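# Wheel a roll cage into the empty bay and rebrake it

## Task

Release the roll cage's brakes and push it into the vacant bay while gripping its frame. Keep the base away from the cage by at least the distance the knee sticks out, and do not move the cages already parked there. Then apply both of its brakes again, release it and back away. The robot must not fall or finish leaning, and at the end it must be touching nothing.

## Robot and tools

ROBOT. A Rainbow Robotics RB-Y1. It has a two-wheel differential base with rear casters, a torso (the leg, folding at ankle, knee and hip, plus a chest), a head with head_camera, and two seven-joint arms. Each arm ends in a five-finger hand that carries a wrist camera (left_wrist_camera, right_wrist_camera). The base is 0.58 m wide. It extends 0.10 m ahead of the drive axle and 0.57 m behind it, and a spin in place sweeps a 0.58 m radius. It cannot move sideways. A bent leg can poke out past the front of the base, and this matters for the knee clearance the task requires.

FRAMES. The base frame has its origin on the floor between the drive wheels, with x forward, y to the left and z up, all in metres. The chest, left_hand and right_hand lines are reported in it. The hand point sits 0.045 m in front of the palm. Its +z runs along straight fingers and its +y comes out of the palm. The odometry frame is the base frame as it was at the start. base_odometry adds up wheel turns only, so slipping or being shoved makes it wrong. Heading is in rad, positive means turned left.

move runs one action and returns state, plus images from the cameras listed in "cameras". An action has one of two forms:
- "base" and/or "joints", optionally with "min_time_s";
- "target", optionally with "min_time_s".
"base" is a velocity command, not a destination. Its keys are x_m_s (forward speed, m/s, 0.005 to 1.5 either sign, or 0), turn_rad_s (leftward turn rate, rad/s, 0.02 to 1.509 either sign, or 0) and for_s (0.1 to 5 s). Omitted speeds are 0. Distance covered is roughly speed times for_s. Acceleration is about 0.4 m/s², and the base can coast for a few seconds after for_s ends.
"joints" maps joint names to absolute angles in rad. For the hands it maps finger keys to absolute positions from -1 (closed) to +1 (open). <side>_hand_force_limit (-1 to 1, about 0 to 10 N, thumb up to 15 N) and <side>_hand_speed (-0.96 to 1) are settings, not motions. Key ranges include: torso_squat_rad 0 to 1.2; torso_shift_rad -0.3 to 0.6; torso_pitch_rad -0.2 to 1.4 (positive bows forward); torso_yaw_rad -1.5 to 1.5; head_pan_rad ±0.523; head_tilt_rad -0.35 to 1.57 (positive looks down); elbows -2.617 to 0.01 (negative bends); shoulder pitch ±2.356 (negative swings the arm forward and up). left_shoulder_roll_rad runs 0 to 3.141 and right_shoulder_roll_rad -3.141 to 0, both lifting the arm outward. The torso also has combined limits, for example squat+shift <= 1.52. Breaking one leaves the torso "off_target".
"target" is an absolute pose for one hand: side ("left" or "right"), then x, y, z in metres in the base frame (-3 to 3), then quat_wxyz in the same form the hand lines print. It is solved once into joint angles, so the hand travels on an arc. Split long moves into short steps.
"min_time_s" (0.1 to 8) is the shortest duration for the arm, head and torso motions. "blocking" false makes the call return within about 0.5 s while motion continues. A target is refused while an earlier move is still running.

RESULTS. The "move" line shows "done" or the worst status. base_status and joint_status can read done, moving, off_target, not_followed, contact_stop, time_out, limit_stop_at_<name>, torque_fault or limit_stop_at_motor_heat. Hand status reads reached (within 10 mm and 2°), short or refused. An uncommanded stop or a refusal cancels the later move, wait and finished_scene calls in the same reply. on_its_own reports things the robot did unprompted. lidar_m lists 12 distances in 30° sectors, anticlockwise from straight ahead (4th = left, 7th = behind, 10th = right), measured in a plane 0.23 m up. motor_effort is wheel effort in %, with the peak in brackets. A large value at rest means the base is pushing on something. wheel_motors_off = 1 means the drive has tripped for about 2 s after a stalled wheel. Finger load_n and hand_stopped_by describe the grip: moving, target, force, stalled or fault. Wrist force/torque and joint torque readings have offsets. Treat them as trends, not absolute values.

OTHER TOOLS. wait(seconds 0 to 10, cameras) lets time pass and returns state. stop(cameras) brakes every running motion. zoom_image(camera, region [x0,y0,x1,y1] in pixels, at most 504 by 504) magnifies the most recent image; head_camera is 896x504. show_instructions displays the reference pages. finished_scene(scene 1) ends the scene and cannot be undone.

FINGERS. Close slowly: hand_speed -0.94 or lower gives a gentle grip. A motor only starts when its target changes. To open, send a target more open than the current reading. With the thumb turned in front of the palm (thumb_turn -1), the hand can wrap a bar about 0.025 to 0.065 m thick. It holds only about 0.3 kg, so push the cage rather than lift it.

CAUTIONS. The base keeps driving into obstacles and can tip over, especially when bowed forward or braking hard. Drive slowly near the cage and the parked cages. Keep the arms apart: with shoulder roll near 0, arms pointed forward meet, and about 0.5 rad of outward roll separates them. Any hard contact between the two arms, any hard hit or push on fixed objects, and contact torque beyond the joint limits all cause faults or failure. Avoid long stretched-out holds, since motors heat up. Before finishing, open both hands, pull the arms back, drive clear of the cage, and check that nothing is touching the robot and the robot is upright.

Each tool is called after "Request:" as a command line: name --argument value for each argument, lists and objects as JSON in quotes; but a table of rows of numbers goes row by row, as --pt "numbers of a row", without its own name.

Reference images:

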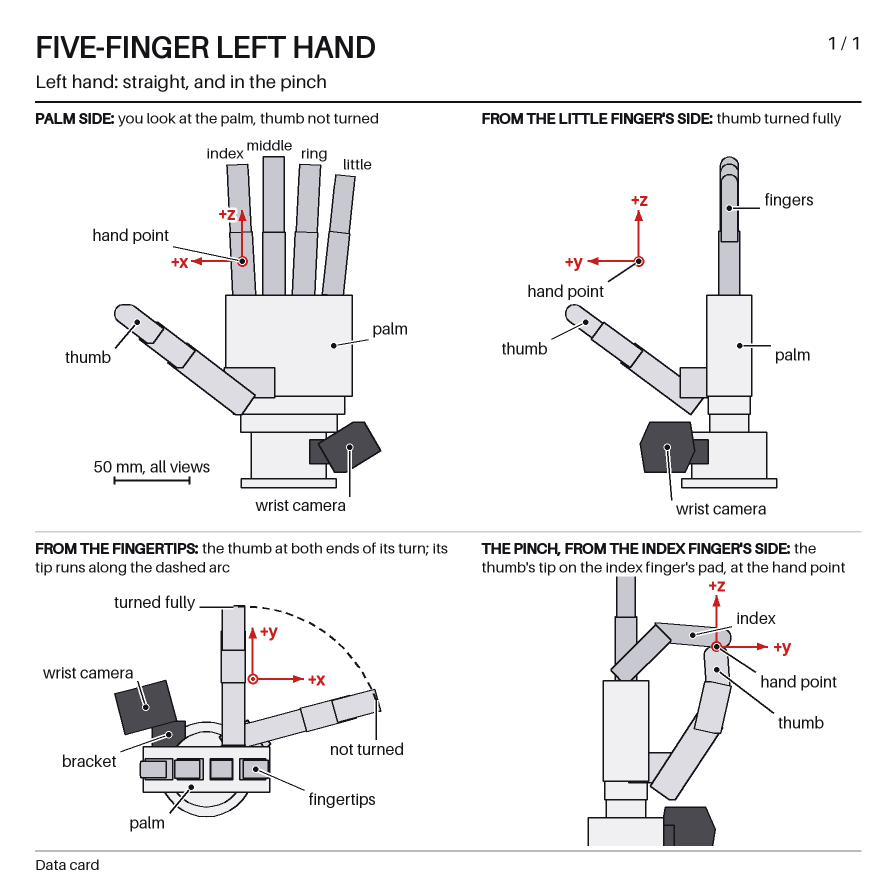

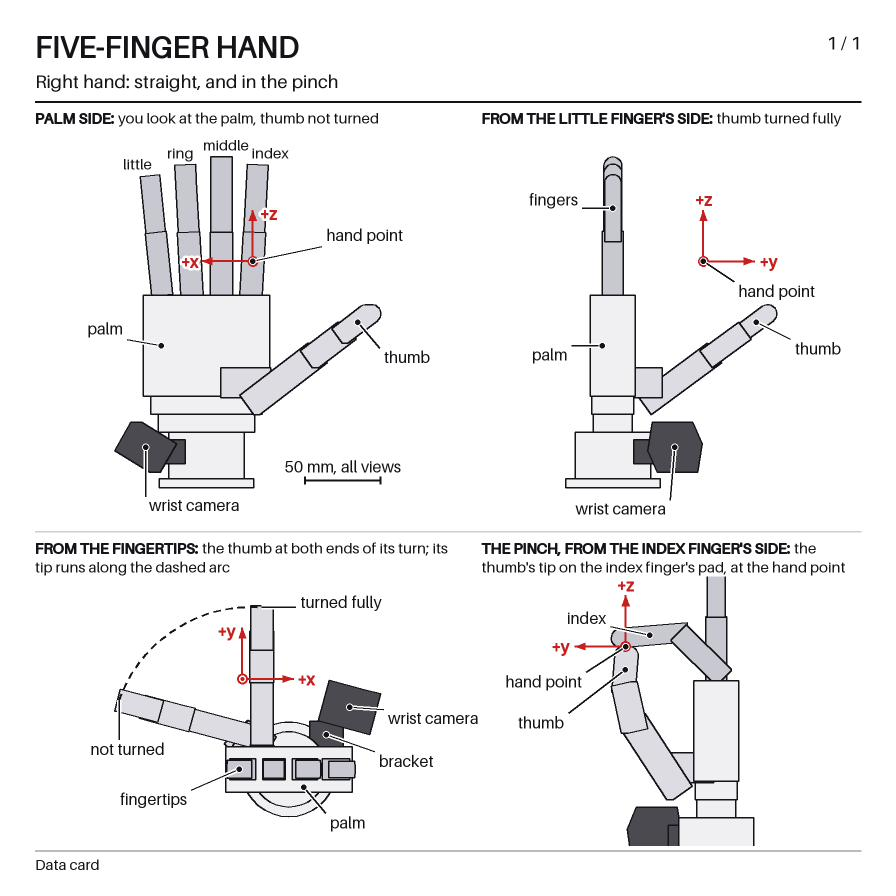

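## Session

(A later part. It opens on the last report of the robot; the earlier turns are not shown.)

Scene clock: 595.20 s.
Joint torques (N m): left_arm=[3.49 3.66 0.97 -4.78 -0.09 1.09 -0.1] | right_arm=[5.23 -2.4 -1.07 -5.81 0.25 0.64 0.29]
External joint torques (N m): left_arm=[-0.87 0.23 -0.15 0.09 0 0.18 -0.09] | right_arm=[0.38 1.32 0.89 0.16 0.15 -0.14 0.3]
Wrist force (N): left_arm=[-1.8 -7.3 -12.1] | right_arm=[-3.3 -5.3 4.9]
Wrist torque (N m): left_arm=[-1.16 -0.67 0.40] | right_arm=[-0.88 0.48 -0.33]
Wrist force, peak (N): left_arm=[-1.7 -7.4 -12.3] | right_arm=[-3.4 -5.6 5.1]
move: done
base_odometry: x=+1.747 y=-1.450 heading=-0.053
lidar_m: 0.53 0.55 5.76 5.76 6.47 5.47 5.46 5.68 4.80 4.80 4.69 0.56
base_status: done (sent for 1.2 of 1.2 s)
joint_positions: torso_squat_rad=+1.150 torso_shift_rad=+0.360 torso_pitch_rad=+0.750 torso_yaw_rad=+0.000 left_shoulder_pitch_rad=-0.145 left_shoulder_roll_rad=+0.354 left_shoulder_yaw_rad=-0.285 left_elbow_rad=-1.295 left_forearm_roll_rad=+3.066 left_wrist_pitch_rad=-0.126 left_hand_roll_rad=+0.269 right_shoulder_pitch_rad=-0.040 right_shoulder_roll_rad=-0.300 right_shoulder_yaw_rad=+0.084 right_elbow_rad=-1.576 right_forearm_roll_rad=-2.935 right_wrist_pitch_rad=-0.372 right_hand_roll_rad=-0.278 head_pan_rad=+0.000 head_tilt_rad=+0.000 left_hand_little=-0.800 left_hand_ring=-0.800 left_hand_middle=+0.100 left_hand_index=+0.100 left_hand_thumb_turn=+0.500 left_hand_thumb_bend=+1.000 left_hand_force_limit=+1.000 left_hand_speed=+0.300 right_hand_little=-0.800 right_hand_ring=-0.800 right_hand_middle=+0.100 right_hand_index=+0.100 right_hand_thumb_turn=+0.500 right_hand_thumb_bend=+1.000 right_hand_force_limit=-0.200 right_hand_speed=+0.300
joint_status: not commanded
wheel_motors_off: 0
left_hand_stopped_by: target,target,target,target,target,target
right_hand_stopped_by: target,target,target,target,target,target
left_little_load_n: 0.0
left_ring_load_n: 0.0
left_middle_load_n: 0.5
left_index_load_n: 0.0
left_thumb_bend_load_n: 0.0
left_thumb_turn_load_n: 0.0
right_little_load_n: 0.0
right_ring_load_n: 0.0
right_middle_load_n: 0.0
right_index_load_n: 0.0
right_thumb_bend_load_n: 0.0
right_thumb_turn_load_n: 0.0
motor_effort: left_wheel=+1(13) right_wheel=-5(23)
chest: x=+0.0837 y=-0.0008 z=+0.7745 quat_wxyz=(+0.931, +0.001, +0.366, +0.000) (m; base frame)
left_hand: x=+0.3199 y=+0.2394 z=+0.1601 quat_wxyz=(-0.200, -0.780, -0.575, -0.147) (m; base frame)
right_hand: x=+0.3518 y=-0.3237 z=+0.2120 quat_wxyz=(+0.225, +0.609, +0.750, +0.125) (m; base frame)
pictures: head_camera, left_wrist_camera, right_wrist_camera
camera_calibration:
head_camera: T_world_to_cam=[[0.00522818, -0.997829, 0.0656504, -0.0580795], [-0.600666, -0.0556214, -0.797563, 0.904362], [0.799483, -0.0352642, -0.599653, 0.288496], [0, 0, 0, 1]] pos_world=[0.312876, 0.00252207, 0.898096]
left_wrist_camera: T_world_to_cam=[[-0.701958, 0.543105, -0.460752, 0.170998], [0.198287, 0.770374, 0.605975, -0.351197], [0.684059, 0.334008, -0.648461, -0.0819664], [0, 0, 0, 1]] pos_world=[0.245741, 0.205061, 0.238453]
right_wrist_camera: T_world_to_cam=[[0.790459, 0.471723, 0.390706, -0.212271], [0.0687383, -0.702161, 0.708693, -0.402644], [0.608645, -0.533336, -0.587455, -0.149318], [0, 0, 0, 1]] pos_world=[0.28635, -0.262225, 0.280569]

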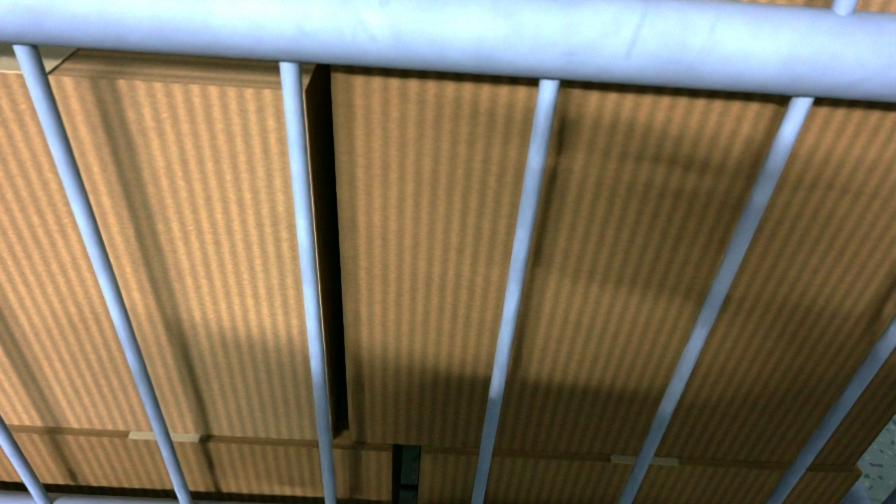

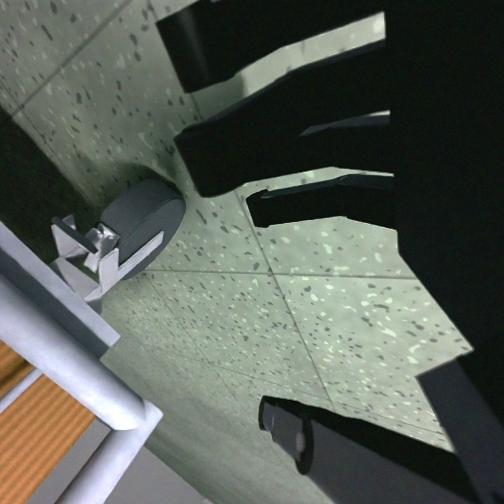

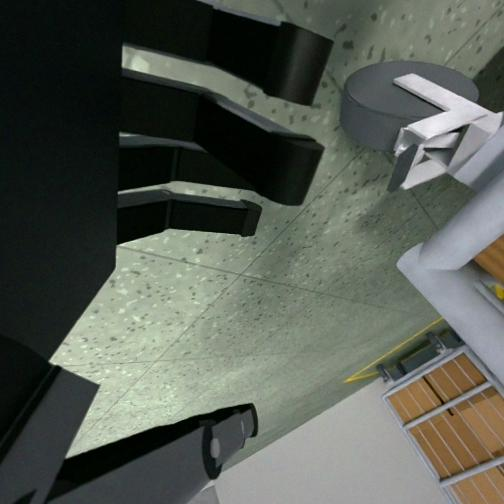

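Request:
zoom_image --camera "left_wrist_camera" --region '[0, 160, 220, 440]'

Request:
zoom_image --camera "right_wrist_camera" --region '[310, 40, 504, 300]'

Scaled by 1.800 from the camera's 504x504 image, which has a finer 720x720 frame.

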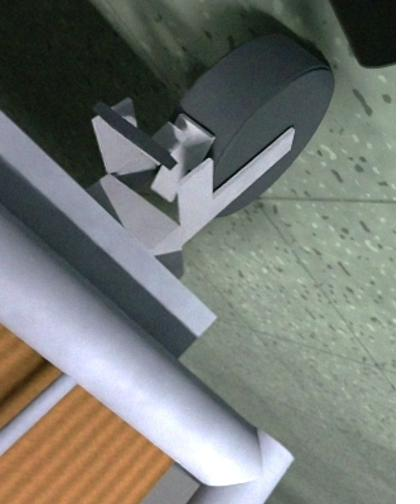

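Scaled by 1.938 from the camera's 504x504 image, which has a finer 720x720 frame.

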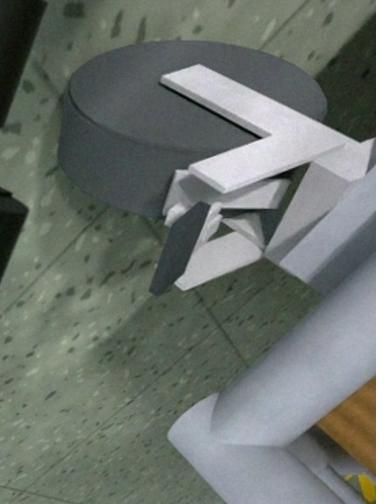

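Request:
move --base '{"x_m_s": -0.3, "for_s": 1.5}'

Request:
move --joints '{"left_shoulder_pitch_rad": -0.383, "left_shoulder_roll_rad": 0.282, "left_shoulder_yaw_rad": 0.304, "left_elbow_rad": -1.825, "left_forearm_roll_rad": 1.001, "left_wrist_pitch_rad": 0.374, "left_hand_roll_rad": 0.429, "right_shoulder_pitch_rad": -0.367, "right_shoulder_roll_rad": -0.344, "right_shoulder_yaw_rad": -0.248, "right_elbow_rad": -1.823, "right_forearm_roll_rad": -0.956, "right_wrist_pitch_rad": 0.317, "right_hand_roll_rad": -0.526, "left_hand_index": -1, "left_hand_middle": -1, "left_hand_ring": -1, "left_hand_little": -1, "right_hand_index": -1, "right_hand_middle": -1, "right_hand_ring": -1, "right_hand_little": -1}' --min_time_s 2

Request:
move --base '{"x_m_s": 0.2, "for_s": 1.8}'

Scene clock: 600.73 s.
Joint torques (N m): left_arm=[3.02 3.4 0.9 -4.74 -0.18 1.13 -0.11] | right_arm=[4.29 -2.18 -1.29 -5.74 0.25 0.78 0.25]
External joint torques (N m): left_arm=[-1.34 -0.03 -0.22 0.13 -0.09 0.22 -0.11] | right_arm=[-0.55 1.54 0.66 0.24 0.14 0 0.26]
Wrist force (N): left_arm=[-1.4 -7.1 -12.3] | right_arm=[-3.1 -5.1 4.8]
Wrist torque (N m): left_arm=[-1.11 -0.74 0.41] | right_arm=[-0.85 0.47 -0.34]
Wrist force, peak (N): left_arm=[-1.9 -7.3 -12.6] | right_arm=[-3.2 -5.6 5.1]
move: done
base_odometry: x=+1.298 y=-1.427 heading=-0.053
lidar_m: 0.98 1.03 5.86 5.86 5.92 5.02 5.01 5.58 4.71 4.70 5.23 1.02
base_status: done (sent for 1.5 of 1.5 s)
joint_positions: torso_squat_rad=+1.150 torso_shift_rad=+0.360 torso_pitch_rad=+0.750 torso_yaw_rad=+0.000 left_shoulder_pitch_rad=-0.145 left_shoulder_roll_rad=+0.354 left_shoulder_yaw_rad=-0.285 left_elbow_rad=-1.295 left_forearm_roll_rad=+3.066 left_wrist_pitch_rad=-0.126 left_hand_roll_rad=+0.269 right_shoulder_pitch_rad=-0.040 right_shoulder_roll_rad=-0.300 right_shoulder_yaw_rad=+0.084 right_elbow_rad=-1.576 right_forearm_roll_rad=-2.935 right_wrist_pitch_rad=-0.372 right_hand_roll_rad=-0.278 head_pan_rad=+0.000 head_tilt_rad=+0.000 left_hand_little=-0.800 left_hand_ring=-0.800 left_hand_middle=+0.100 left_hand_index=+0.100 left_hand_thumb_turn=+0.500 left_hand_thumb_bend=+1.000 left_hand_force_limit=+1.000 left_hand_speed=+0.300 right_hand_little=-0.800 right_hand_ring=-0.800 right_hand_middle=+0.100 right_hand_index=+0.100 right_hand_thumb_turn=+0.500 right_hand_thumb_bend=+1.000 right_hand_force_limit=-0.200 right_hand_speed=+0.300
joint_status: not commanded
wheel_motors_off: 0
left_hand_stopped_by: target,target,target,target,target,target
right_hand_stopped_by: target,target,target,target,target,target
left_little_load_n: 0.0
left_ring_load_n: 0.0
left_middle_load_n: 0.0
left_index_load_n: 0.0
left_thumb_bend_load_n: 0.0
left_thumb_turn_load_n: 0.0
right_little_load_n: 0.0
right_ring_load_n: 0.0
right_middle_load_n: 0.5
right_index_load_n: 0.0
right_thumb_bend_load_n: 0.0
right_thumb_turn_load_n: 0.0
motor_effort: left_wheel=+0(17) right_wheel=+2(36)
chest: x=+0.0836 y=-0.0008 z=+0.7745 quat_wxyz=(+0.931, +0.001, +0.366, +0.000) (m; base frame)
left_hand: x=+0.3198 y=+0.2395 z=+0.1601 quat_wxyz=(-0.200, -0.780, -0.575, -0.147) (m; base frame)
right_hand: x=+0.3517 y=-0.3237 z=+0.2120 quat_wxyz=(+0.225, +0.609, +0.750, +0.125) (m; base frame)
pictures: none

Scene clock: 603.03 s.
Joint torques (N m): left_arm=[-4.01 4.61 4.38 -9.42 0.57 -1.21 0.16] | right_arm=[-2.98 -8.43 -5.53 -9.72 -0.32 -1.41 -0.47]
External joint torques (N m): left_arm=[0.03 -1.5 0.94 0.51 0.05 0.23 0.12] | right_arm=[0.36 -1.8 -1.69 -0.42 -0.1 0.08 -0.43]
Wrist force (N): left_arm=[-7.0 -2.4 -14.8] | right_arm=[0.9 -0.5 1.5]
Wrist torque (N m): left_arm=[-0.60 -0.36 0.21] | right_arm=[-0.36 0.28 -0.12]
Wrist force, peak (N): left_arm=[-6.7 -6.7 -14.6] | right_arm=[-3.1 -6.8 4.9]
move: done
base_odometry: x=+1.298 y=-1.427 heading=-0.053
lidar_m: 0.99 1.03 5.87 5.86 5.93 5.03 5.02 5.57 4.71 4.70 5.23 1.03
base_status: not commanded
joint_positions: torso_squat_rad=+1.150 torso_shift_rad=+0.360 torso_pitch_rad=+0.750 torso_yaw_rad=+0.000 left_shoulder_pitch_rad=-0.383 left_shoulder_roll_rad=+0.282 left_shoulder_yaw_rad=+0.304 left_elbow_rad=-1.825 left_forearm_roll_rad=+1.001 left_wrist_pitch_rad=+0.374 left_hand_roll_rad=+0.429 right_shoulder_pitch_rad=-0.367 right_shoulder_roll_rad=-0.344 right_shoulder_yaw_rad=-0.248 right_elbow_rad=-1.823 right_forearm_roll_rad=-0.956 right_wrist_pitch_rad=+0.317 right_hand_roll_rad=-0.526 head_pan_rad=+0.000 head_tilt_rad=+0.000 left_hand_little=-1.000 left_hand_ring=-1.000 left_hand_middle=-1.000 left_hand_index=-1.000 left_hand_thumb_turn=+0.500 left_hand_thumb_bend=+1.000 left_hand_force_limit=+1.000 left_hand_speed=+0.300 right_hand_little=-1.000 right_hand_ring=-1.000 right_hand_middle=-1.000 right_hand_index=-1.000 right_hand_thumb_turn=+0.500 right_hand_thumb_bend=+1.000 right_hand_force_limit=-0.200 right_hand_speed=+0.300
joint_status: all done
wheel_motors_off: 0
left_hand_stopped_by: target,target,target,target,target,target
right_hand_stopped_by: target,target,target,target,target,target
left_little_load_n: 0.5
left_ring_load_n: 0.0
left_middle_load_n: 0.0
left_index_load_n: 0.0
left_thumb_bend_load_n: 0.0
left_thumb_turn_load_n: 0.0
right_little_load_n: 0.0
right_ring_load_n: 0.0
right_middle_load_n: 0.0
right_index_load_n: 0.0
right_thumb_bend_load_n: 0.0
right_thumb_turn_load_n: 0.0
motor_effort: left_wheel=+0(1) right_wheel=+2(3)
chest: x=+0.0836 y=-0.0008 z=+0.7745 quat_wxyz=(+0.931, +0.001, +0.366, +0.000) (m; base frame)
left_hand: x=+0.5751 y=+0.2205 z=+0.4401 quat_wxyz=(+0.067, -0.787, +0.221, -0.572) (m; base frame)
right_hand: x=+0.5748 y=-0.2198 z=+0.4393 quat_wxyz=(+0.573, -0.222, +0.786, -0.065) (m; base frame)
pictures: none

Scene clock: 605.93 s.
Joint torques (N m): left_arm=[-4.08 4.98 4.2 -9.36 0.53 -1.22 0.17] | right_arm=[-3.36 -8.34 -5.13 -9.59 -0.26 -1.45 -0.35]
External joint torques (N m): left_arm=[-0.05 -1.12 0.76 0.57 0.01 0.22 0.13] | right_arm=[-0.02 -1.71 -1.29 -0.29 -0.04 0.04 -0.31]
Wrist force (N): left_arm=[-6.6 -2.9 -15.0] | right_arm=[0.7 -0.5 1.8]
Wrist torque (N m): left_arm=[-0.68 -0.42 0.24] | right_arm=[-0.37 0.29 -0.12]
Wrist force, peak (N): left_arm=[-6.6 -2.6 -15.6] | right_arm=[1.2 -0.8 2.1]
move: done
base_odometry: x=+1.657 y=-1.446 heading=-0.053
lidar_m: 0.62 0.65 5.79 5.78 6.36 5.38 5.37 5.67 4.78 4.78 4.80 0.65
base_status: done (sent for 1.8 of 1.8 s)
joint_positions: torso_squat_rad=+1.150 torso_shift_rad=+0.360 torso_pitch_rad=+0.750 torso_yaw_rad=+0.000 left_shoulder_pitch_rad=-0.383 left_shoulder_roll_rad=+0.282 left_shoulder_yaw_rad=+0.304 left_elbow_rad=-1.825 left_forearm_roll_rad=+1.001 left_wrist_pitch_rad=+0.374 left_hand_roll_rad=+0.429 right_shoulder_pitch_rad=-0.367 right_shoulder_roll_rad=-0.344 right_shoulder_yaw_rad=-0.248 right_elbow_rad=-1.823 right_forearm_roll_rad=-0.956 right_wrist_pitch_rad=+0.317 right_hand_roll_rad=-0.526 head_pan_rad=+0.000 head_tilt_rad=+0.000 left_hand_little=-1.000 left_hand_ring=-1.000 left_hand_middle=-1.000 left_hand_index=-1.000 left_hand_thumb_turn=+0.500 left_hand_thumb_bend=+1.000 left_hand_force_limit=+1.000 left_hand_speed=+0.300 right_hand_little=-1.000 right_hand_ring=-1.000 right_hand_middle=-1.000 right_hand_index=-1.000 right_hand_thumb_turn=+0.500 right_hand_thumb_bend=+1.000 right_hand_force_limit=-0.200 right_hand_speed=+0.300
joint_status: not commanded
wheel_motors_off: 0
left_hand_stopped_by: target,target,target,target,target,target
right_hand_stopped_by: target,target,target,target,target,target
left_little_load_n: 0.0
left_ring_load_n: 0.0
left_middle_load_n: 0.0
left_index_load_n: 0.0
left_thumb_bend_load_n: 0.0
left_thumb_turn_load_n: 0.0
right_little_load_n: 0.0
right_ring_load_n: 0.0
right_middle_load_n: 0.0
right_index_load_n: 0.5
right_thumb_bend_load_n: 0.0
right_thumb_turn_load_n: 0.0
motor_effort: left_wheel=+0(19) right_wheel=-1(23)
chest: x=+0.0837 y=-0.0008 z=+0.7745 quat_wxyz=(+0.930, +0.001, +0.366, +0.000) (m; base frame)
left_hand: x=+0.5751 y=+0.2204 z=+0.4401 quat_wxyz=(+0.067, -0.787, +0.221, -0.572) (m; base frame)
right_hand: x=+0.5748 y=-0.2198 z=+0.4393 quat_wxyz=(+0.573, -0.222, +0.786, -0.065) (m; base frame)
pictures: none

Request:
move --base '{"x_m_s": 0.05, "for_s": 2.5}' --blocking false

Request:
wait --seconds 0.6

Request:
wait --seconds 0.5

Request:
wait --seconds 0.5

Request:
wait --seconds 0.6

Scene clock: 606.57 s.
Joint torques (N m): left_arm=[-4.1 5.16 4.03 -9.33 0.52 -1.16 0.13] | right_arm=[-3.11 -8.23 -5.83 -9.85 -0.35 -1.37 -0.29]
External joint torques (N m): left_arm=[-0.07 -0.94 0.58 0.59 -0.01 0.28 0.09] | right_arm=[0.23 -1.6 -1.99 -0.56 -0.13 0.12 -0.26]
Wrist force (N): left_arm=[-6.7 -2.6 -14.6] | right_arm=[0.9 -0.8 1.7]
Wrist torque (N m): left_arm=[-0.67 -0.40 0.22] | right_arm=[-0.42 0.27 -0.13]
Wrist force, peak (N): left_arm=[-7.1 -2.6 -15.4] | right_arm=[1.0 -0.8 2.1]
move: moving
base_odometry: x=+1.680 y=-1.447 heading=-0.053
lidar_m: 0.60 0.63 5.78 5.78 6.39 5.40 5.39 5.67 4.79 4.78 4.78 0.63
base_status: moving
joint_positions: torso_squat_rad=+1.150 torso_shift_rad=+0.360 torso_pitch_rad=+0.750 torso_yaw_rad=+0.000 left_shoulder_pitch_rad=-0.383 left_shoulder_roll_rad=+0.282 left_shoulder_yaw_rad=+0.304 left_elbow_rad=-1.825 left_forearm_roll_rad=+1.001 left_wrist_pitch_rad=+0.374 left_hand_roll_rad=+0.429 right_shoulder_pitch_rad=-0.367 right_shoulder_roll_rad=-0.344 right_shoulder_yaw_rad=-0.248 right_elbow_rad=-1.823 right_forearm_roll_rad=-0.956 right_wrist_pitch_rad=+0.317 right_hand_roll_rad=-0.526 head_pan_rad=+0.000 head_tilt_rad=+0.000 left_hand_little=-1.000 left_hand_ring=-1.000 left_hand_middle=-1.000 left_hand_index=-1.000 left_hand_thumb_turn=+0.500 left_hand_thumb_bend=+1.000 left_hand_force_limit=+1.000 left_hand_speed=+0.300 right_hand_little=-1.000 right_hand_ring=-1.000 right_hand_middle=-1.000 right_hand_index=-1.000 right_hand_thumb_turn=+0.500 right_hand_thumb_bend=+1.000 right_hand_force_limit=-0.200 right_hand_speed=+0.300
joint_status: not commanded
wheel_motors_off: 0
left_hand_stopped_by: target,target,target,target,target,target
right_hand_stopped_by: target,target,target,target,target,target
left_little_load_n: 0.0
left_ring_load_n: 0.0
left_middle_load_n: 0.0
left_index_load_n: 0.0
left_thumb_bend_load_n: 0.0
left_thumb_turn_load_n: 0.0
right_little_load_n: 0.0
right_ring_load_n: 0.0
right_middle_load_n: 0.0
right_index_load_n: 0.0
right_thumb_bend_load_n: 0.0
right_thumb_turn_load_n: -0.5
motor_effort: left_wheel=+6(17) right_wheel=+5(23)
chest: x=+0.0836 y=-0.0008 z=+0.7745 quat_wxyz=(+0.931, +0.001, +0.366, +0.000) (m; base frame)
left_hand: x=+0.5751 y=+0.2204 z=+0.4401 quat_wxyz=(+0.067, -0.787, +0.221, -0.572) (m; base frame)
right_hand: x=+0.5748 y=-0.2198 z=+0.4393 quat_wxyz=(+0.573, -0.222, +0.786, -0.065) (m; base frame)
pictures: none

Scene clock: 607.17 s.
Joint torques (N m): left_arm=[-31.06 5.5 -5.79 -11.45 0.8 -2.37 0.26] | right_arm=[-41.09 -13.07 -17.47 -3.31 2.52 -10.91 -1]
External joint torques (N m): left_arm=[-28.13 -0.07 -7.82 -1.11 0.06 -1.79 0.22] | right_arm=[-37.99 -6.03 -12.09 5.17 2.5 -9.01 -0.92]
Wrist force (N): left_arm=[-22.1 -6.9 -115.1] | right_arm=[-2.0 38.0 -164.8]
Wrist torque (N m): left_arm=[2.46 -0.28 -0.24] | right_arm=[5.42 0.64 -0.15]
Wrist force, peak (N): left_arm=[-18.6 4.0 -135.3] | right_arm=[-2.0 38.0 -164.8]
earlier move: moving
base_odometry: x=+1.709 y=-1.448 heading=-0.053
lidar_m: 0.58 0.60 5.78 5.76 6.42 5.42 5.42 5.67 4.80 4.79 4.75 0.60
base_status: moving
joint_positions: torso_squat_rad=+1.150 torso_shift_rad=+0.358 torso_pitch_rad=+0.747 torso_yaw_rad=+0.000 left_shoulder_pitch_rad=-0.377 left_shoulder_roll_rad=+0.282 left_shoulder_yaw_rad=+0.305 left_elbow_rad=-1.825 left_forearm_roll_rad=+1.001 left_wrist_pitch_rad=+0.375 left_hand_roll_rad=+0.429 right_shoulder_pitch_rad=-0.359 right_shoulder_roll_rad=-0.343 right_shoulder_yaw_rad=-0.246 right_elbow_rad=-1.824 right_forearm_roll_rad=-0.956 right_wrist_pitch_rad=+0.319 right_hand_roll_rad=-0.526 head_pan_rad=+0.000 head_tilt_rad=+0.000 left_hand_little=-1.000 left_hand_ring=-1.000 left_hand_middle=-1.000 left_hand_index=-1.004 left_hand_thumb_turn=+0.500 left_hand_thumb_bend=+1.000 left_hand_force_limit=+1.000 left_hand_speed=+0.300 right_hand_little=-1.000 right_hand_ring=-1.000 right_hand_middle=-1.000 right_hand_index=-1.009 right_hand_thumb_turn=+0.500 right_hand_thumb_bend=+1.000 right_hand_force_limit=-0.200 right_hand_speed=+0.300
joint_status: not commanded
wheel_motors_off: 0
left_hand_stopped_by: target,target,target,target,target,target
right_hand_stopped_by: target,target,target,target,target,target
left_little_load_n: 0.0
left_ring_load_n: 0.0
left_middle_load_n: 0.0
left_index_load_n: -21.5
left_thumb_bend_load_n: 0.0
left_thumb_turn_load_n: -0.5
right_little_load_n: 0.0
right_ring_load_n: 0.0
right_middle_load_n: 0.0
right_index_load_n: -22.0
right_thumb_bend_load_n: 0.0
right_thumb_turn_load_n: 0.0
motor_effort: left_wheel=+48(50) right_wheel=+74(76)
chest: x=+0.0824 y=-0.0007 z=+0.7750 quat_wxyz=(+0.931, +0.001, +0.365, +0.000) (m; base frame)
left_hand: x=+0.5724 y=+0.2221 z=+0.4393 quat_wxyz=(+0.067, -0.789, +0.220, -0.570) (m; base frame)
right_hand: x=+0.5712 y=-0.2201 z=+0.4378 quat_wxyz=(+0.571, -0.222, +0.788, -0.064) (m; base frame)
wait: 0.60 s; no rest
pictures: none

Scene clock: 607.67 s.
Joint torques (N m): left_arm=[-5.45 5.42 2.16 -9.61 0.74 -1.53 0.17] | right_arm=[-32.68 -24.68 -52.21 3.84 4.98 -20.56 -2.44]
External joint torques (N m): left_arm=[-1.18 -0.69 -1.15 0.33 0.21 -0.09 0.13] | right_arm=[-29.22 -18.36 -48.24 13.07 5.16 -18.88 -2.38]
Wrist force (N): left_arm=[-7.2 -2.6 -15.1] | right_arm=[-23.4 101.9 -153.9]
Wrist torque (N m): left_arm=[-0.62 -0.28 0.19] | right_arm=[11.05 1.10 -0.75]
Wrist force, peak (N): left_arm=[-24.0 -14.4 -97.1] | right_arm=[-23.4 101.9 -153.9]
earlier move: moving
base_odometry: x=+1.734 y=-1.450 heading=-0.053
lidar_m: 0.58 0.61 5.77 5.77 6.45 5.45 5.45 5.69 4.80 4.80 4.71 0.61
base_status: moving
joint_positions: torso_squat_rad=+1.150 torso_shift_rad=+0.359 torso_pitch_rad=+0.748 torso_yaw_rad=+0.000 left_shoulder_pitch_rad=-0.383 left_shoulder_roll_rad=+0.282 left_shoulder_yaw_rad=+0.304 left_elbow_rad=-1.825 left_forearm_roll_rad=+1.001 left_wrist_pitch_rad=+0.374 left_hand_roll_rad=+0.429 right_shoulder_pitch_rad=-0.360 right_shoulder_roll_rad=-0.340 right_shoulder_yaw_rad=-0.237 right_elbow_rad=-1.826 right_forearm_roll_rad=-0.957 right_wrist_pitch_rad=+0.321 right_hand_roll_rad=-0.526 head_pan_rad=+0.000 head_tilt_rad=+0.000 left_hand_little=-1.000 left_hand_ring=-1.000 left_hand_middle=-1.000 left_hand_index=-1.001 left_hand_thumb_turn=+0.500 left_hand_thumb_bend=+1.000 left_hand_force_limit=+1.000 left_hand_speed=+0.300 right_hand_little=-1.000 right_hand_ring=-1.000 right_hand_middle=-1.000 right_hand_index=-1.010 right_hand_thumb_turn=+0.500 right_hand_thumb_bend=+1.000 right_hand_force_limit=-0.200 right_hand_speed=+0.300
joint_status: not commanded
wheel_motors_off: 0
left_hand_stopped_by: target,target,target,target,target,target
right_hand_stopped_by: target,target,target,target,target,target
left_little_load_n: 0.0
left_ring_load_n: 0.0
left_middle_load_n: 0.0
left_index_load_n: 0.0
left_thumb_bend_load_n: 0.0
left_thumb_turn_load_n: -0.5
right_little_load_n: 0.0
right_ring_load_n: 0.0
right_middle_load_n: -0.5
right_index_load_n: -19.0
right_thumb_bend_load_n: 0.0
right_thumb_turn_load_n: 0.0
motor_effort: left_wheel=+23(50) right_wheel=+52(76)
chest: x=+0.0826 y=-0.0006 z=+0.7749 quat_wxyz=(+0.931, +0.001, +0.365, +0.000) (m; base frame)
left_hand: x=+0.5747 y=+0.2209 z=+0.4414 quat_wxyz=(+0.067, -0.787, +0.220, -0.572) (m; base frame)
right_hand: x=+0.5701 y=-0.2134 z=+0.4371 quat_wxyz=(+0.570, -0.224, +0.788, -0.058) (m; base frame)
wait: 0.50 s; no rest
pictures: none

Scene clock: 608.17 s.
Joint torques (N m): left_arm=[-4.97 5.2 2.09 -9.56 0.66 -1.53 0.22] | right_arm=[-30.44 -24.47 -50.87 3.09 4.66 -19.2 -1.94]
External joint torques (N m): left_arm=[-0.88 -0.91 -1.33 0.37 0.14 -0.1 0.18] | right_arm=[-27.16 -18.02 -46.51 12.17 4.85 -17.67 -1.9]
Wrist force (N): left_arm=[-7.4 -3.0 -14.8] | right_arm=[-19.5 92.0 -137.5]
Wrist torque (N m): left_arm=[-0.70 -0.27 0.20] | right_arm=[8.44 0.95 -0.63]
Wrist force, peak (N): left_arm=[-7.7 -3.6 -15.3] | right_arm=[-23.8 103.9 -153.7]
earlier move: moving
base_odometry: x=+1.759 y=-1.451 heading=-0.053
lidar_m: 0.58 0.62 5.76 5.76 6.48 5.47 5.47 5.68 4.81 4.80 4.68 0.61
base_status: moving
joint_positions: torso_squat_rad=+1.150 torso_shift_rad=+0.359 torso_pitch_rad=+0.748 torso_yaw_rad=+0.000 left_shoulder_pitch_rad=-0.383 left_shoulder_roll_rad=+0.282 left_shoulder_yaw_rad=+0.304 left_elbow_rad=-1.825 left_forearm_roll_rad=+1.001 left_wrist_pitch_rad=+0.374 left_hand_roll_rad=+0.429 right_shoulder_pitch_rad=-0.360 right_shoulder_roll_rad=-0.340 right_shoulder_yaw_rad=-0.236 right_elbow_rad=-1.826 right_forearm_roll_rad=-0.957 right_wrist_pitch_rad=+0.321 right_hand_roll_rad=-0.526 head_pan_rad=+0.000 head_tilt_rad=+0.000 left_hand_little=-1.000 left_hand_ring=-1.000 left_hand_middle=-1.000 left_hand_index=-1.001 left_hand_thumb_turn=+0.500 left_hand_thumb_bend=+1.000 left_hand_force_limit=+1.000 left_hand_speed=+0.300 right_hand_little=-1.000 right_hand_ring=-1.000 right_hand_middle=-1.000 right_hand_index=-1.010 right_hand_thumb_turn=+0.500 right_hand_thumb_bend=+1.000 right_hand_force_limit=-0.200 right_hand_speed=+0.300
joint_status: not commanded
wheel_motors_off: 0
left_hand_stopped_by: target,target,target,target,target,target
right_hand_stopped_by: target,target,target,target,target,target
left_little_load_n: 0.0
left_ring_load_n: 0.0
left_middle_load_n: 0.0
left_index_load_n: 0.0
left_thumb_bend_load_n: 0.0
left_thumb_turn_load_n: 0.0
right_little_load_n: 0.0
right_ring_load_n: 0.0
right_middle_load_n: -0.5
right_index_load_n: -18.5
right_thumb_bend_load_n: 0.0
right_thumb_turn_load_n: -0.5
motor_effort: left_wheel=+22(50) right_wheel=+51(76)
chest: x=+0.0827 y=-0.0005 z=+0.7749 quat_wxyz=(+0.931, +0.001, +0.365, +0.000) (m; base frame)
left_hand: x=+0.5748 y=+0.2210 z=+0.4413 quat_wxyz=(+0.067, -0.787, +0.220, -0.572) (m; base frame)
right_hand: x=+0.5702 y=-0.2130 z=+0.4371 quat_wxyz=(+0.571, -0.224, +0.788, -0.058) (m; base frame)
wait: 0.50 s; no rest
pictures: none

Scene clock: 608.77 s.
Joint torques (N m): left_arm=[-3.66 5.14 2.25 -9.56 0.71 -1.51 0.23] | right_arm=[-3.31 -7.71 -6.14 -7.53 -0.24 -1.72 -0.61]
External joint torques (N m): left_arm=[0.33 -0.89 -1.16 0.23 0.19 -0.07 0.19] | right_arm=[-2.86 -2.4 -3.88 0.86 -0.01 -1.04 -0.67]
Wrist force (N): left_arm=[-7.6 -2.8 -15.2] | right_arm=[2.1 2.7 -3.8]
Wrist torque (N m): left_arm=[-0.65 -0.28 0.18] | right_arm=[-0.21 0.21 -0.08]
Wrist force, peak (N): left_arm=[-7.4 -3.2 -15.4] | right_arm=[-18.6 96.3 -144.6]
earlier move: moving
base_odometry: x=+1.782 y=-1.452 heading=-0.054
lidar_m: 0.59 0.63 5.76 5.74 6.51 5.50 5.48 5.70 4.82 4.80 4.66 0.61
base_status: moving
joint_positions: torso_squat_rad=+1.150 torso_shift_rad=+0.359 torso_pitch_rad=+0.749 torso_yaw_rad=+0.000 left_shoulder_pitch_rad=-0.383 left_shoulder_roll_rad=+0.282 left_shoulder_yaw_rad=+0.304 left_elbow_rad=-1.825 left_forearm_roll_rad=+1.001 left_wrist_pitch_rad=+0.374 left_hand_roll_rad=+0.429 right_shoulder_pitch_rad=-0.364 right_shoulder_roll_rad=-0.342 right_shoulder_yaw_rad=-0.243 right_elbow_rad=-1.824 right_forearm_roll_rad=-0.956 right_wrist_pitch_rad=+0.319 right_hand_roll_rad=-0.526 head_pan_rad=+0.000 head_tilt_rad=+0.000 left_hand_little=-1.000 left_hand_ring=-1.000 left_hand_middle=-1.000 left_hand_index=-1.001 left_hand_thumb_turn=+0.500 left_hand_thumb_bend=+1.000 left_hand_force_limit=+1.000 left_hand_speed=+0.300 right_hand_little=-1.000 right_hand_ring=-1.000 right_hand_middle=-1.000 right_hand_index=-1.006 right_hand_thumb_turn=+0.500 right_hand_thumb_bend=+1.000 right_hand_force_limit=-0.200 right_hand_speed=+0.300
joint_status: not commanded
wheel_motors_off: 0
left_hand_stopped_by: target,target,target,target,target,target
right_hand_stopped_by: target,target,target,target,target,target
left_little_load_n: 0.0
left_ring_load_n: 0.0
left_middle_load_n: 0.0
left_index_load_n: 0.0
left_thumb_bend_load_n: 0.0
left_thumb_turn_load_n: -0.5
right_little_load_n: 0.0
right_ring_load_n: 0.0
right_middle_load_n: 0.0
right_index_load_n: -4.0
right_thumb_bend_load_n: 0.0
right_thumb_turn_load_n: 0.0
motor_effort: left_wheel=+0(50) right_wheel=+10(76)
chest: x=+0.0833 y=-0.0006 z=+0.7747 quat_wxyz=(+0.931, +0.001, +0.366, +0.000) (m; base frame)
left_hand: x=+0.5750 y=+0.2208 z=+0.4406 quat_wxyz=(+0.067, -0.787, +0.220, -0.572) (m; base frame)
right_hand: x=+0.5727 y=-0.2171 z=+0.4381 quat_wxyz=(+0.572, -0.223, +0.787, -0.062) (m; base frame)
wait: 0.60 s; no rest
pictures: none

Request:
move --base '{"x_m_s": -0.3, "for_s": 1.4}'

Request:
move --joints '{"left_shoulder_pitch_rad": -0.145, "left_shoulder_roll_rad": 0.354, "left_shoulder_yaw_rad": -0.285, "left_elbow_rad": -1.295, "left_forearm_roll_rad": 3.066, "left_wrist_pitch_rad": -0.126, "left_hand_roll_rad": 0.269, "right_shoulder_pitch_rad": -0.04, "right_shoulder_roll_rad": -0.3, "right_shoulder_yaw_rad": 0.084, "right_elbow_rad": -1.576, "right_forearm_roll_rad": -2.935, "right_wrist_pitch_rad": -0.372, "right_hand_roll_rad": -0.278, "left_hand_index": 0.1, "left_hand_middle": 0.1, "left_hand_ring": -0.8, "left_hand_little": -0.8, "right_hand_index": 0.1, "right_hand_middle": 0.1, "right_hand_ring": -0.8, "right_hand_little": -0.8}' --min_time_s 2 --cameras '["head_camera"]'

Request:
zoom_image --camera "head_camera" --region '[130, 230, 630, 480]'

Scene clock: 611.73 s.
Joint torques (N m): left_arm=[-4.29 5.36 2.42 -9.48 0.69 -1.36 0.14] | right_arm=[-3.64 -8 -5.72 -8.51 -0.07 -1.57 -0.4]
External joint torques (N m): left_arm=[-0.26 -0.75 -1.02 0.44 0.16 0.07 0.1] | right_arm=[-0.3 -1.37 -1.88 0.79 0.15 -0.07 -0.36]
Wrist force (N): left_arm=[-6.9 -2.6 -14.8] | right_arm=[0.6 -4.8 2.0]
Wrist torque (N m): left_arm=[-0.64 -0.35 0.21] | right_arm=[-1.11 0.31 -0.28]
Wrist force, peak (N): left_arm=[-7.3 -3.0 -15.5] | right_arm=[0.5 -5.1 1.9]
move: done
base_odometry: x=+1.362 y=-1.430 heading=-0.053
lidar_m: 1.02 1.08 5.84 5.85 6.01 5.08 5.08 5.58 4.72 4.71 5.13 1.05
base_status: done (sent for 1.4 of 1.4 s)
joint_positions: torso_squat_rad=+1.150 torso_shift_rad=+0.360 torso_pitch_rad=+0.750 torso_yaw_rad=+0.000 left_shoulder_pitch_rad=-0.383 left_shoulder_roll_rad=+0.282 left_shoulder_yaw_rad=+0.304 left_elbow_rad=-1.825 left_forearm_roll_rad=+1.001 left_wrist_pitch_rad=+0.374 left_hand_roll_rad=+0.429 right_shoulder_pitch_rad=-0.367 right_shoulder_roll_rad=-0.344 right_shoulder_yaw_rad=-0.248 right_elbow_rad=-1.823 right_forearm_roll_rad=-0.956 right_wrist_pitch_rad=+0.317 right_hand_roll_rad=-0.526 head_pan_rad=+0.000 head_tilt_rad=+0.000 left_hand_little=-1.000 left_hand_ring=-1.000 left_hand_middle=-1.000 left_hand_index=-1.001 left_hand_thumb_turn=+0.500 left_hand_thumb_bend=+1.000 left_hand_force_limit=+1.000 left_hand_speed=+0.300 right_hand_little=-1.000 right_hand_ring=-1.000 right_hand_middle=-1.000 right_hand_index=-1.006 right_hand_thumb_turn=+0.500 right_hand_thumb_bend=+1.000 right_hand_force_limit=-0.200 right_hand_speed=+0.300
joint_status: not commanded
wheel_motors_off: 0
left_hand_stopped_by: target,target,target,target,target,target
right_hand_stopped_by: target,target,target,target,target,target
left_little_load_n: 0.0
left_ring_load_n: 0.0
left_middle_load_n: 0.0
left_index_load_n: 0.0
left_thumb_bend_load_n: 0.0
left_thumb_turn_load_n: 0.0
right_little_load_n: 0.0
right_ring_load_n: 0.0
right_middle_load_n: 0.0
right_index_load_n: 0.0
right_thumb_bend_load_n: 0.0
right_thumb_turn_load_n: -0.5
motor_effort: left_wheel=+7(19) right_wheel=-8(21)
chest: x=+0.0836 y=-0.0007 z=+0.7745 quat_wxyz=(+0.931, +0.001, +0.366, +0.000) (m; base frame)
left_hand: x=+0.5751 y=+0.2208 z=+0.4401 quat_wxyz=(+0.067, -0.787, +0.220, -0.572) (m; base frame)
right_hand: x=+0.5748 y=-0.2197 z=+0.4395 quat_wxyz=(+0.573, -0.222, +0.786, -0.065) (m; base frame)
pictures: none

Scene clock: 614.03 s.
Joint torques (N m): left_arm=[2.89 3.67 0.77 -4.81 -0.07 1.17 -0.08] | right_arm=[4.32 -2.26 -1.06 -5.8 0.08 0.62 0.3]
External joint torques (N m): left_arm=[-1.48 0.24 -0.34 0.05 0.02 0.26 -0.08] | right_arm=[-0.52 1.47 0.9 0.17 -0.03 -0.16 0.31]
Wrist force (N): left_arm=[-2.4 -7.5 -12.0] | right_arm=[-3.3 -9.6 4.8]
Wrist torque (N m): left_arm=[-1.20 -0.57 0.35] | right_arm=[-1.58 0.50 -0.48]
Wrist force, peak (N): left_arm=[-7.1 -6.8 -14.8] | right_arm=[-3.3 -10.6 4.9]
move: done
base_odometry: x=+1.362 y=-1.430 heading=-0.053
lidar_m: 1.02 1.08 5.84 5.85 6.00 5.08 5.08 5.57 4.72 4.72 5.13 1.05
base_status: not commanded
joint_positions: torso_squat_rad=+1.150 torso_shift_rad=+0.360 torso_pitch_rad=+0.750 torso_yaw_rad=+0.000 left_shoulder_pitch_rad=-0.145 left_shoulder_roll_rad=+0.354 left_shoulder_yaw_rad=-0.285 left_elbow_rad=-1.295 left_forearm_roll_rad=+3.066 left_wrist_pitch_rad=-0.126 left_hand_roll_rad=+0.269 right_shoulder_pitch_rad=-0.040 right_shoulder_roll_rad=-0.300 right_shoulder_yaw_rad=+0.084 right_elbow_rad=-1.576 right_forearm_roll_rad=-2.935 right_wrist_pitch_rad=-0.372 right_hand_roll_rad=-0.278 head_pan_rad=+0.000 head_tilt_rad=+0.000 left_hand_little=-0.800 left_hand_ring=-0.800 left_hand_middle=+0.100 left_hand_index=+0.100 left_hand_thumb_turn=+0.500 left_hand_thumb_bend=+1.000 left_hand_force_limit=+1.000 left_hand_speed=+0.300 right_hand_little=-0.800 right_hand_ring=-0.800 right_hand_middle=+0.100 right_hand_index=+0.100 right_hand_thumb_turn=+0.500 right_hand_thumb_bend=+1.000 right_hand_force_limit=-0.200 right_hand_speed=+0.300
joint_status: all done
wheel_motors_off: 0
left_hand_stopped_by: target,target,target,target,target,target
right_hand_stopped_by: target,target,target,target,target,target
left_little_load_n: 0.0
left_ring_load_n: 0.0
left_middle_load_n: 0.0
left_index_load_n: 0.0
left_thumb_bend_load_n: -0.5
left_thumb_turn_load_n: 0.0
right_little_load_n: 0.0
right_ring_load_n: 0.0
right_middle_load_n: 0.0
right_index_load_n: 0.0
right_thumb_bend_load_n: 0.0
right_thumb_turn_load_n: 0.0
motor_effort: left_wheel=+7(8) right_wheel=-8(8)
chest: x=+0.0836 y=-0.0007 z=+0.7745 quat_wxyz=(+0.931, +0.001, +0.366, +0.000) (m; base frame)
left_hand: x=+0.3198 y=+0.2395 z=+0.1601 quat_wxyz=(-0.200, -0.780, -0.575, -0.147) (m; base frame)
right_hand: x=+0.3517 y=-0.3237 z=+0.2121 quat_wxyz=(+0.225, +0.609, +0.750, +0.125) (m; base frame)
pictures: head_camera
camera_calibration:
head_camera: T_world_to_cam=[[0.00526465, -0.997814, 0.0658691, -0.0580888], [-0.600556, -0.055823, -0.797631, 0.904342], [0.799565, -0.0353589, -0.599538, 0.288453], [0, 0, 0, 1]] pos_world=[0.312777, 0.00272068, 0.898097]

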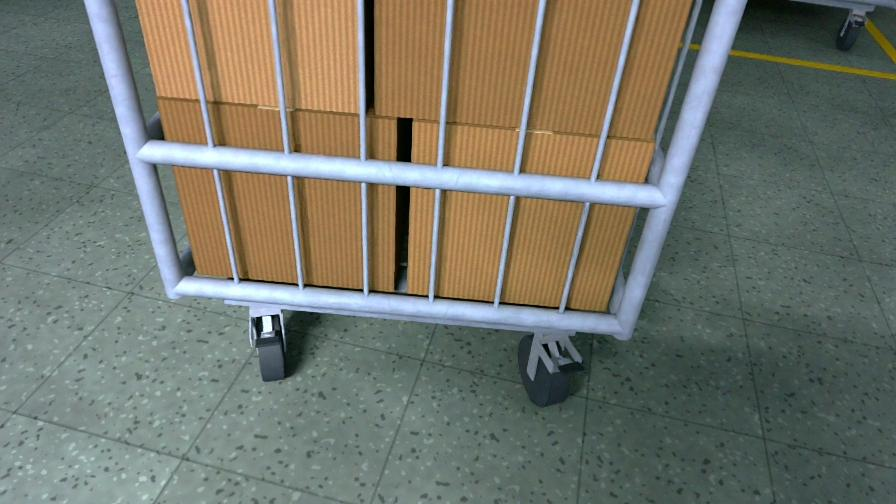

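Scaled by 1.008 from the camera's 896x504 image, which has a finer 1280x720 frame.

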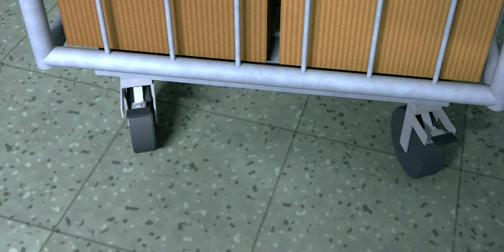

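Request:
zoom_image --camera "head_camera" --region '[210, 290, 330, 390]'

Request:
zoom_image --camera "head_camera" --region '[490, 310, 610, 410]'

Scaled by 4.200 from the camera's 896x504 image, which has a finer 1280x720 frame.

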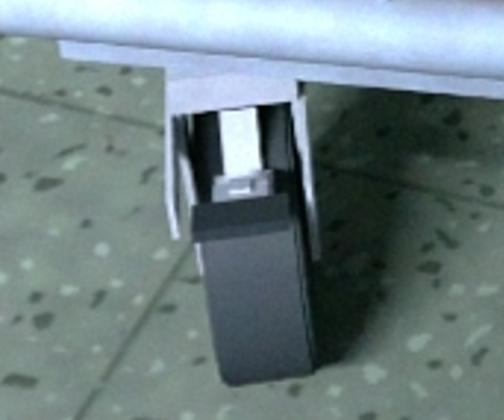

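Scaled by 4.200 from the camera's 896x504 image, which has a finer 1280x720 frame.

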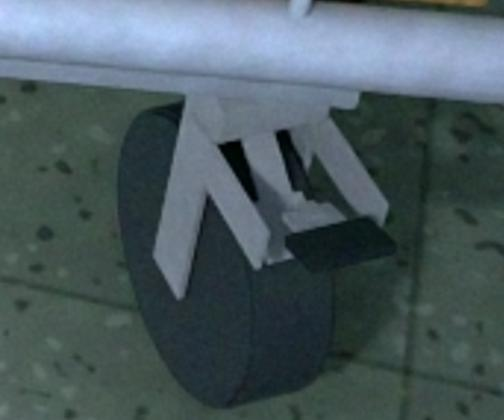

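Request:
move --base '{"turn_rad_s": 0.2, "for_s": 0.63}'

Request:
move --base '{"x_m_s": 0.25, "for_s": 2.0}'

Request:
move --base '{"turn_rad_s": -0.2, "for_s": 0.88}' --cameras '["left_wrist_camera", "right_wrist_camera"]'

Request:
zoom_image --camera "left_wrist_camera" --region '[0, 160, 220, 440]'

Request:
zoom_image --camera "right_wrist_camera" --region '[310, 40, 504, 300]'

Scene clock: 616.37 s.
Joint torques (N m): left_arm=[2.71 3.47 0.66 -4.91 -0.18 1.07 -0.14] | right_arm=[4.61 -2.23 -1.14 -5.75 0.07 0.8 0.29]
External joint torques (N m): left_arm=[-1.65 0.04 -0.46 -0.05 -0.09 0.15 -0.14] | right_arm=[-0.23 1.5 0.81 0.22 -0.04 0.02 0.29]
Wrist force (N): left_arm=[-2.2 -7.1 -12.2] | right_arm=[-3.6 -9.6 5.2]
Wrist torque (N m): left_arm=[-1.12 -0.62 0.36] | right_arm=[-1.59 0.52 -0.49]
Wrist force, peak (N): left_arm=[-2.3 -7.7 -12.6] | right_arm=[-3.6 -10.0 4.8]
move: done
base_odometry: x=+1.362 y=-1.430 heading=+0.073
lidar_m: 1.02 5.59 5.85 5.87 5.60 5.08 5.10 5.20 4.71 4.74 4.79 1.03
base_status: done (sent for 0.63 of 0.63 s)
joint_positions: torso_squat_rad=+1.150 torso_shift_rad=+0.360 torso_pitch_rad=+0.750 torso_yaw_rad=+0.000 left_shoulder_pitch_rad=-0.145 left_shoulder_roll_rad=+0.354 left_shoulder_yaw_rad=-0.285 left_elbow_rad=-1.295 left_forearm_roll_rad=+3.066 left_wrist_pitch_rad=-0.126 left_hand_roll_rad=+0.269 right_shoulder_pitch_rad=-0.040 right_shoulder_roll_rad=-0.300 right_shoulder_yaw_rad=+0.084 right_elbow_rad=-1.576 right_forearm_roll_rad=-2.935 right_wrist_pitch_rad=-0.372 right_hand_roll_rad=-0.278 head_pan_rad=+0.000 head_tilt_rad=+0.000 left_hand_little=-0.800 left_hand_ring=-0.800 left_hand_middle=+0.100 left_hand_index=+0.100 left_hand_thumb_turn=+0.500 left_hand_thumb_bend=+1.000 left_hand_force_limit=+1.000 left_hand_speed=+0.300 right_hand_little=-0.800 right_hand_ring=-0.800 right_hand_middle=+0.100 right_hand_index=+0.100 right_hand_thumb_turn=+0.500 right_hand_thumb_bend=+1.000 right_hand_force_limit=-0.200 right_hand_speed=+0.300
joint_status: not commanded
wheel_motors_off: 0
left_hand_stopped_by: target,target,target,target,target,target
right_hand_stopped_by: target,target,target,target,target,target
left_little_load_n: 0.0
left_ring_load_n: 0.0
left_middle_load_n: 0.0
left_index_load_n: 0.0
left_thumb_bend_load_n: -0.5
left_thumb_turn_load_n: 0.0
right_little_load_n: 0.0
right_ring_load_n: 0.5
right_middle_load_n: 0.0
right_index_load_n: 0.0
right_thumb_bend_load_n: 0.0
right_thumb_turn_load_n: 0.0
motor_effort: left_wheel=-1(17) right_wheel=+8(28)
chest: x=+0.0836 y=-0.0007 z=+0.7745 quat_wxyz=(+0.931, +0.001, +0.366, +0.000) (m; base frame)
left_hand: x=+0.3198 y=+0.2394 z=+0.1601 quat_wxyz=(-0.200, -0.780, -0.575, -0.147) (m; base frame)
right_hand: x=+0.3517 y=-0.3237 z=+0.2121 quat_wxyz=(+0.225, +0.609, +0.750, +0.125) (m; base frame)
pictures: none

Scene clock: 619.47 s.
Joint torques (N m): left_arm=[3.42 3.24 0.81 -4.87 -0.12 1.11 -0.16] | right_arm=[5.13 -1.87 -1.2 -5.98 0.15 0.79 0.29]
External joint torques (N m): left_arm=[-0.94 -0.19 -0.31 -0.01 -0.03 0.2 -0.16] | right_arm=[0.29 1.86 0.76 -0.01 0.04 0.01 0.3]
Wrist force (N): left_arm=[-2.3 -7.3 -12.2] | right_arm=[-3.4 -9.4 4.7]
Wrist torque (N m): left_arm=[-1.15 -0.60 0.37] | right_arm=[-1.56 0.52 -0.48]
Wrist force, peak (N): left_arm=[-2.2 -8.0 -12.5] | right_arm=[-3.2 -10.2 4.8]
move: done
base_odometry: x=+1.861 y=-1.393 heading=+0.073
lidar_m: 0.52 0.59 5.67 5.70 6.13 5.55 5.58 5.39 4.88 4.91 4.27 0.53
base_status: done (sent for 2 of 2 s)
joint_positions: torso_squat_rad=+1.150 torso_shift_rad=+0.360 torso_pitch_rad=+0.750 torso_yaw_rad=+0.000 left_shoulder_pitch_rad=-0.145 left_shoulder_roll_rad=+0.354 left_shoulder_yaw_rad=-0.285 left_elbow_rad=-1.295 left_forearm_roll_rad=+3.066 left_wrist_pitch_rad=-0.126 left_hand_roll_rad=+0.269 right_shoulder_pitch_rad=-0.040 right_shoulder_roll_rad=-0.300 right_shoulder_yaw_rad=+0.084 right_elbow_rad=-1.576 right_forearm_roll_rad=-2.935 right_wrist_pitch_rad=-0.372 right_hand_roll_rad=-0.278 head_pan_rad=+0.000 head_tilt_rad=+0.000 left_hand_little=-0.800 left_hand_ring=-0.800 left_hand_middle=+0.100 left_hand_index=+0.100 left_hand_thumb_turn=+0.500 left_hand_thumb_bend=+1.000 left_hand_force_limit=+1.000 left_hand_speed=+0.300 right_hand_little=-0.800 right_hand_ring=-0.800 right_hand_middle=+0.100 right_hand_index=+0.100 right_hand_thumb_turn=+0.500 right_hand_thumb_bend=+1.000 right_hand_force_limit=-0.200 right_hand_speed=+0.300
joint_status: not commanded
wheel_motors_off: 0
left_hand_stopped_by: target,target,target,target,target,target
right_hand_stopped_by: target,target,target,target,target,target
left_little_load_n: 0.0
left_ring_load_n: 0.0
left_middle_load_n: 0.0
left_index_load_n: 0.0
left_thumb_bend_load_n: 0.0
left_thumb_turn_load_n: 0.0
right_little_load_n: 0.0
right_ring_load_n: 0.0
right_middle_load_n: 0.0
right_index_load_n: 0.0
right_thumb_bend_load_n: 0.0
right_thumb_turn_load_n: 0.0
motor_effort: left_wheel=-1(18) right_wheel=-1(41)
chest: x=+0.0837 y=-0.0007 z=+0.7745 quat_wxyz=(+0.931, +0.001, +0.366, +0.000) (m; base frame)
left_hand: x=+0.3199 y=+0.2394 z=+0.1601 quat_wxyz=(-0.200, -0.780, -0.575, -0.147) (m; base frame)
right_hand: x=+0.3518 y=-0.3237 z=+0.2121 quat_wxyz=(+0.225, +0.609, +0.750, +0.125) (m; base frame)
pictures: none

Scene clock: 621.07 s.
Joint torques (N m): left_arm=[3.38 3.49 1.09 -4.89 -0.21 1.11 -0.04] | right_arm=[4.79 -2.02 -1.24 -5.96 0.38 0.7 0.26]
External joint torques (N m): left_arm=[-0.98 0.07 -0.02 -0.03 -0.12 0.2 -0.04] | right_arm=[-0.05 1.71 0.72 0.02 0.28 -0.08 0.26]
Wrist force (N): left_arm=[-2.2 -7.0 -12.4] | right_arm=[-3.2 -9.1 4.9]
Wrist torque (N m): left_arm=[-1.10 -0.62 0.37] | right_arm=[-1.52 0.46 -0.46]
Wrist force, peak (N): left_arm=[-2.7 -7.5 -12.6] | right_arm=[-3.6 -9.7 4.9]
move: done
base_odometry: x=+1.861 y=-1.393 heading=-0.100
lidar_m: 0.53 0.55 5.70 5.67 6.27 5.57 5.55 5.96 4.90 4.89 4.73 0.55
base_status: done (sent for 0.87 of 0.87 s)
joint_positions: torso_squat_rad=+1.150 torso_shift_rad=+0.360 torso_pitch_rad=+0.750 torso_yaw_rad=+0.000 left_shoulder_pitch_rad=-0.145 left_shoulder_roll_rad=+0.354 left_shoulder_yaw_rad=-0.285 left_elbow_rad=-1.295 left_forearm_roll_rad=+3.066 left_wrist_pitch_rad=-0.126 left_hand_roll_rad=+0.269 right_shoulder_pitch_rad=-0.040 right_shoulder_roll_rad=-0.300 right_shoulder_yaw_rad=+0.084 right_elbow_rad=-1.576 right_forearm_roll_rad=-2.935 right_wrist_pitch_rad=-0.372 right_hand_roll_rad=-0.278 head_pan_rad=+0.000 head_tilt_rad=+0.000 left_hand_little=-0.800 left_hand_ring=-0.800 left_hand_middle=+0.100 left_hand_index=+0.100 left_hand_thumb_turn=+0.500 left_hand_thumb_bend=+1.000 left_hand_force_limit=+1.000 left_hand_speed=+0.300 right_hand_little=-0.800 right_hand_ring=-0.800 right_hand_middle=+0.100 right_hand_index=+0.100 right_hand_thumb_turn=+0.500 right_hand_thumb_bend=+1.000 right_hand_force_limit=-0.200 right_hand_speed=+0.300
joint_status: not commanded
wheel_motors_off: 0
left_hand_stopped_by: target,target,target,target,target,target
right_hand_stopped_by: target,target,target,target,target,target
left_little_load_n: 0.0
left_ring_load_n: 0.0
left_middle_load_n: 0.0
left_index_load_n: 0.0
left_thumb_bend_load_n: 0.0
left_thumb_turn_load_n: 0.0
right_little_load_n: 0.0
right_ring_load_n: 0.0
right_middle_load_n: 0.0
right_index_load_n: 0.0
right_thumb_bend_load_n: 0.0
right_thumb_turn_load_n: 0.0
motor_effort: left_wheel=+0(13) right_wheel=-9(23)
chest: x=+0.0837 y=-0.0007 z=+0.7745 quat_wxyz=(+0.931, +0.001, +0.366, +0.000) (m; base frame)
left_hand: x=+0.3199 y=+0.2394 z=+0.1601 quat_wxyz=(-0.200, -0.780, -0.575, -0.147) (m; base frame)
right_hand: x=+0.3518 y=-0.3237 z=+0.2120 quat_wxyz=(+0.225, +0.609, +0.750, +0.125) (m; base frame)
pictures: left_wrist_camera, right_wrist_camera
camera_calibration:
left_wrist_camera: T_world_to_cam=[[-0.701941, 0.543045, -0.460848, 0.171029], [0.198269, 0.770454, 0.605879, -0.351186], [0.684082, 0.33392, -0.648483, -0.0819485], [0, 0, 0, 1]] pos_world=[0.245741, 0.205061, 0.238453]
right_wrist_camera: T_world_to_cam=[[0.790504, 0.471764, 0.390566, -0.212233], [0.0687558, -0.70203, 0.70882, -0.40265], [0.608586, -0.533471, -0.587394, -0.149354], [0, 0, 0, 1]] pos_world=[0.28635, -0.262225, 0.280568]

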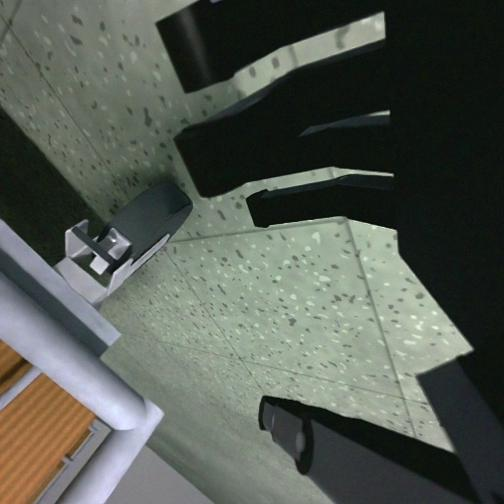

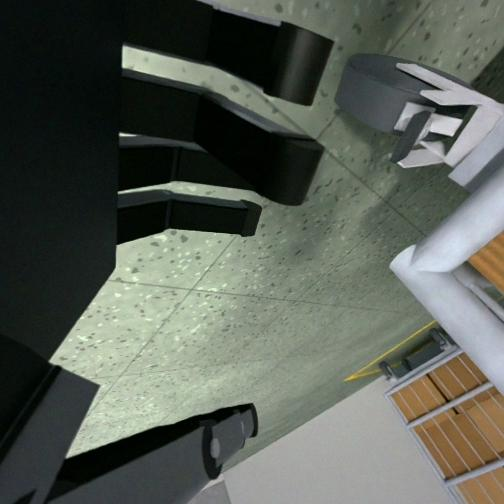

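Scaled by 1.800 from the camera's 504x504 image, which has a finer 720x720 frame.

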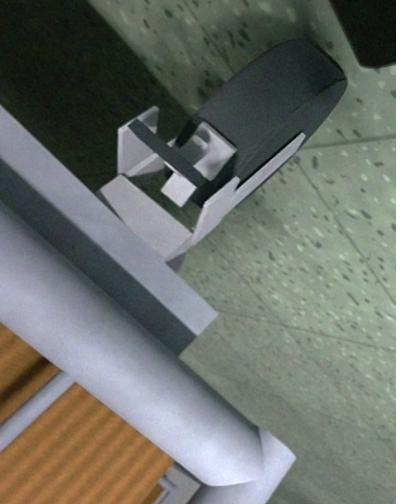

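Scaled by 1.938 from the camera's 504x504 image, which has a finer 720x720 frame.

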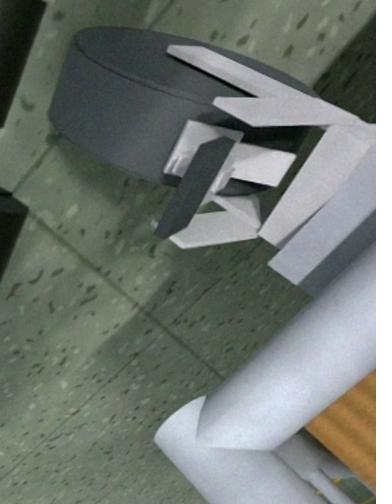

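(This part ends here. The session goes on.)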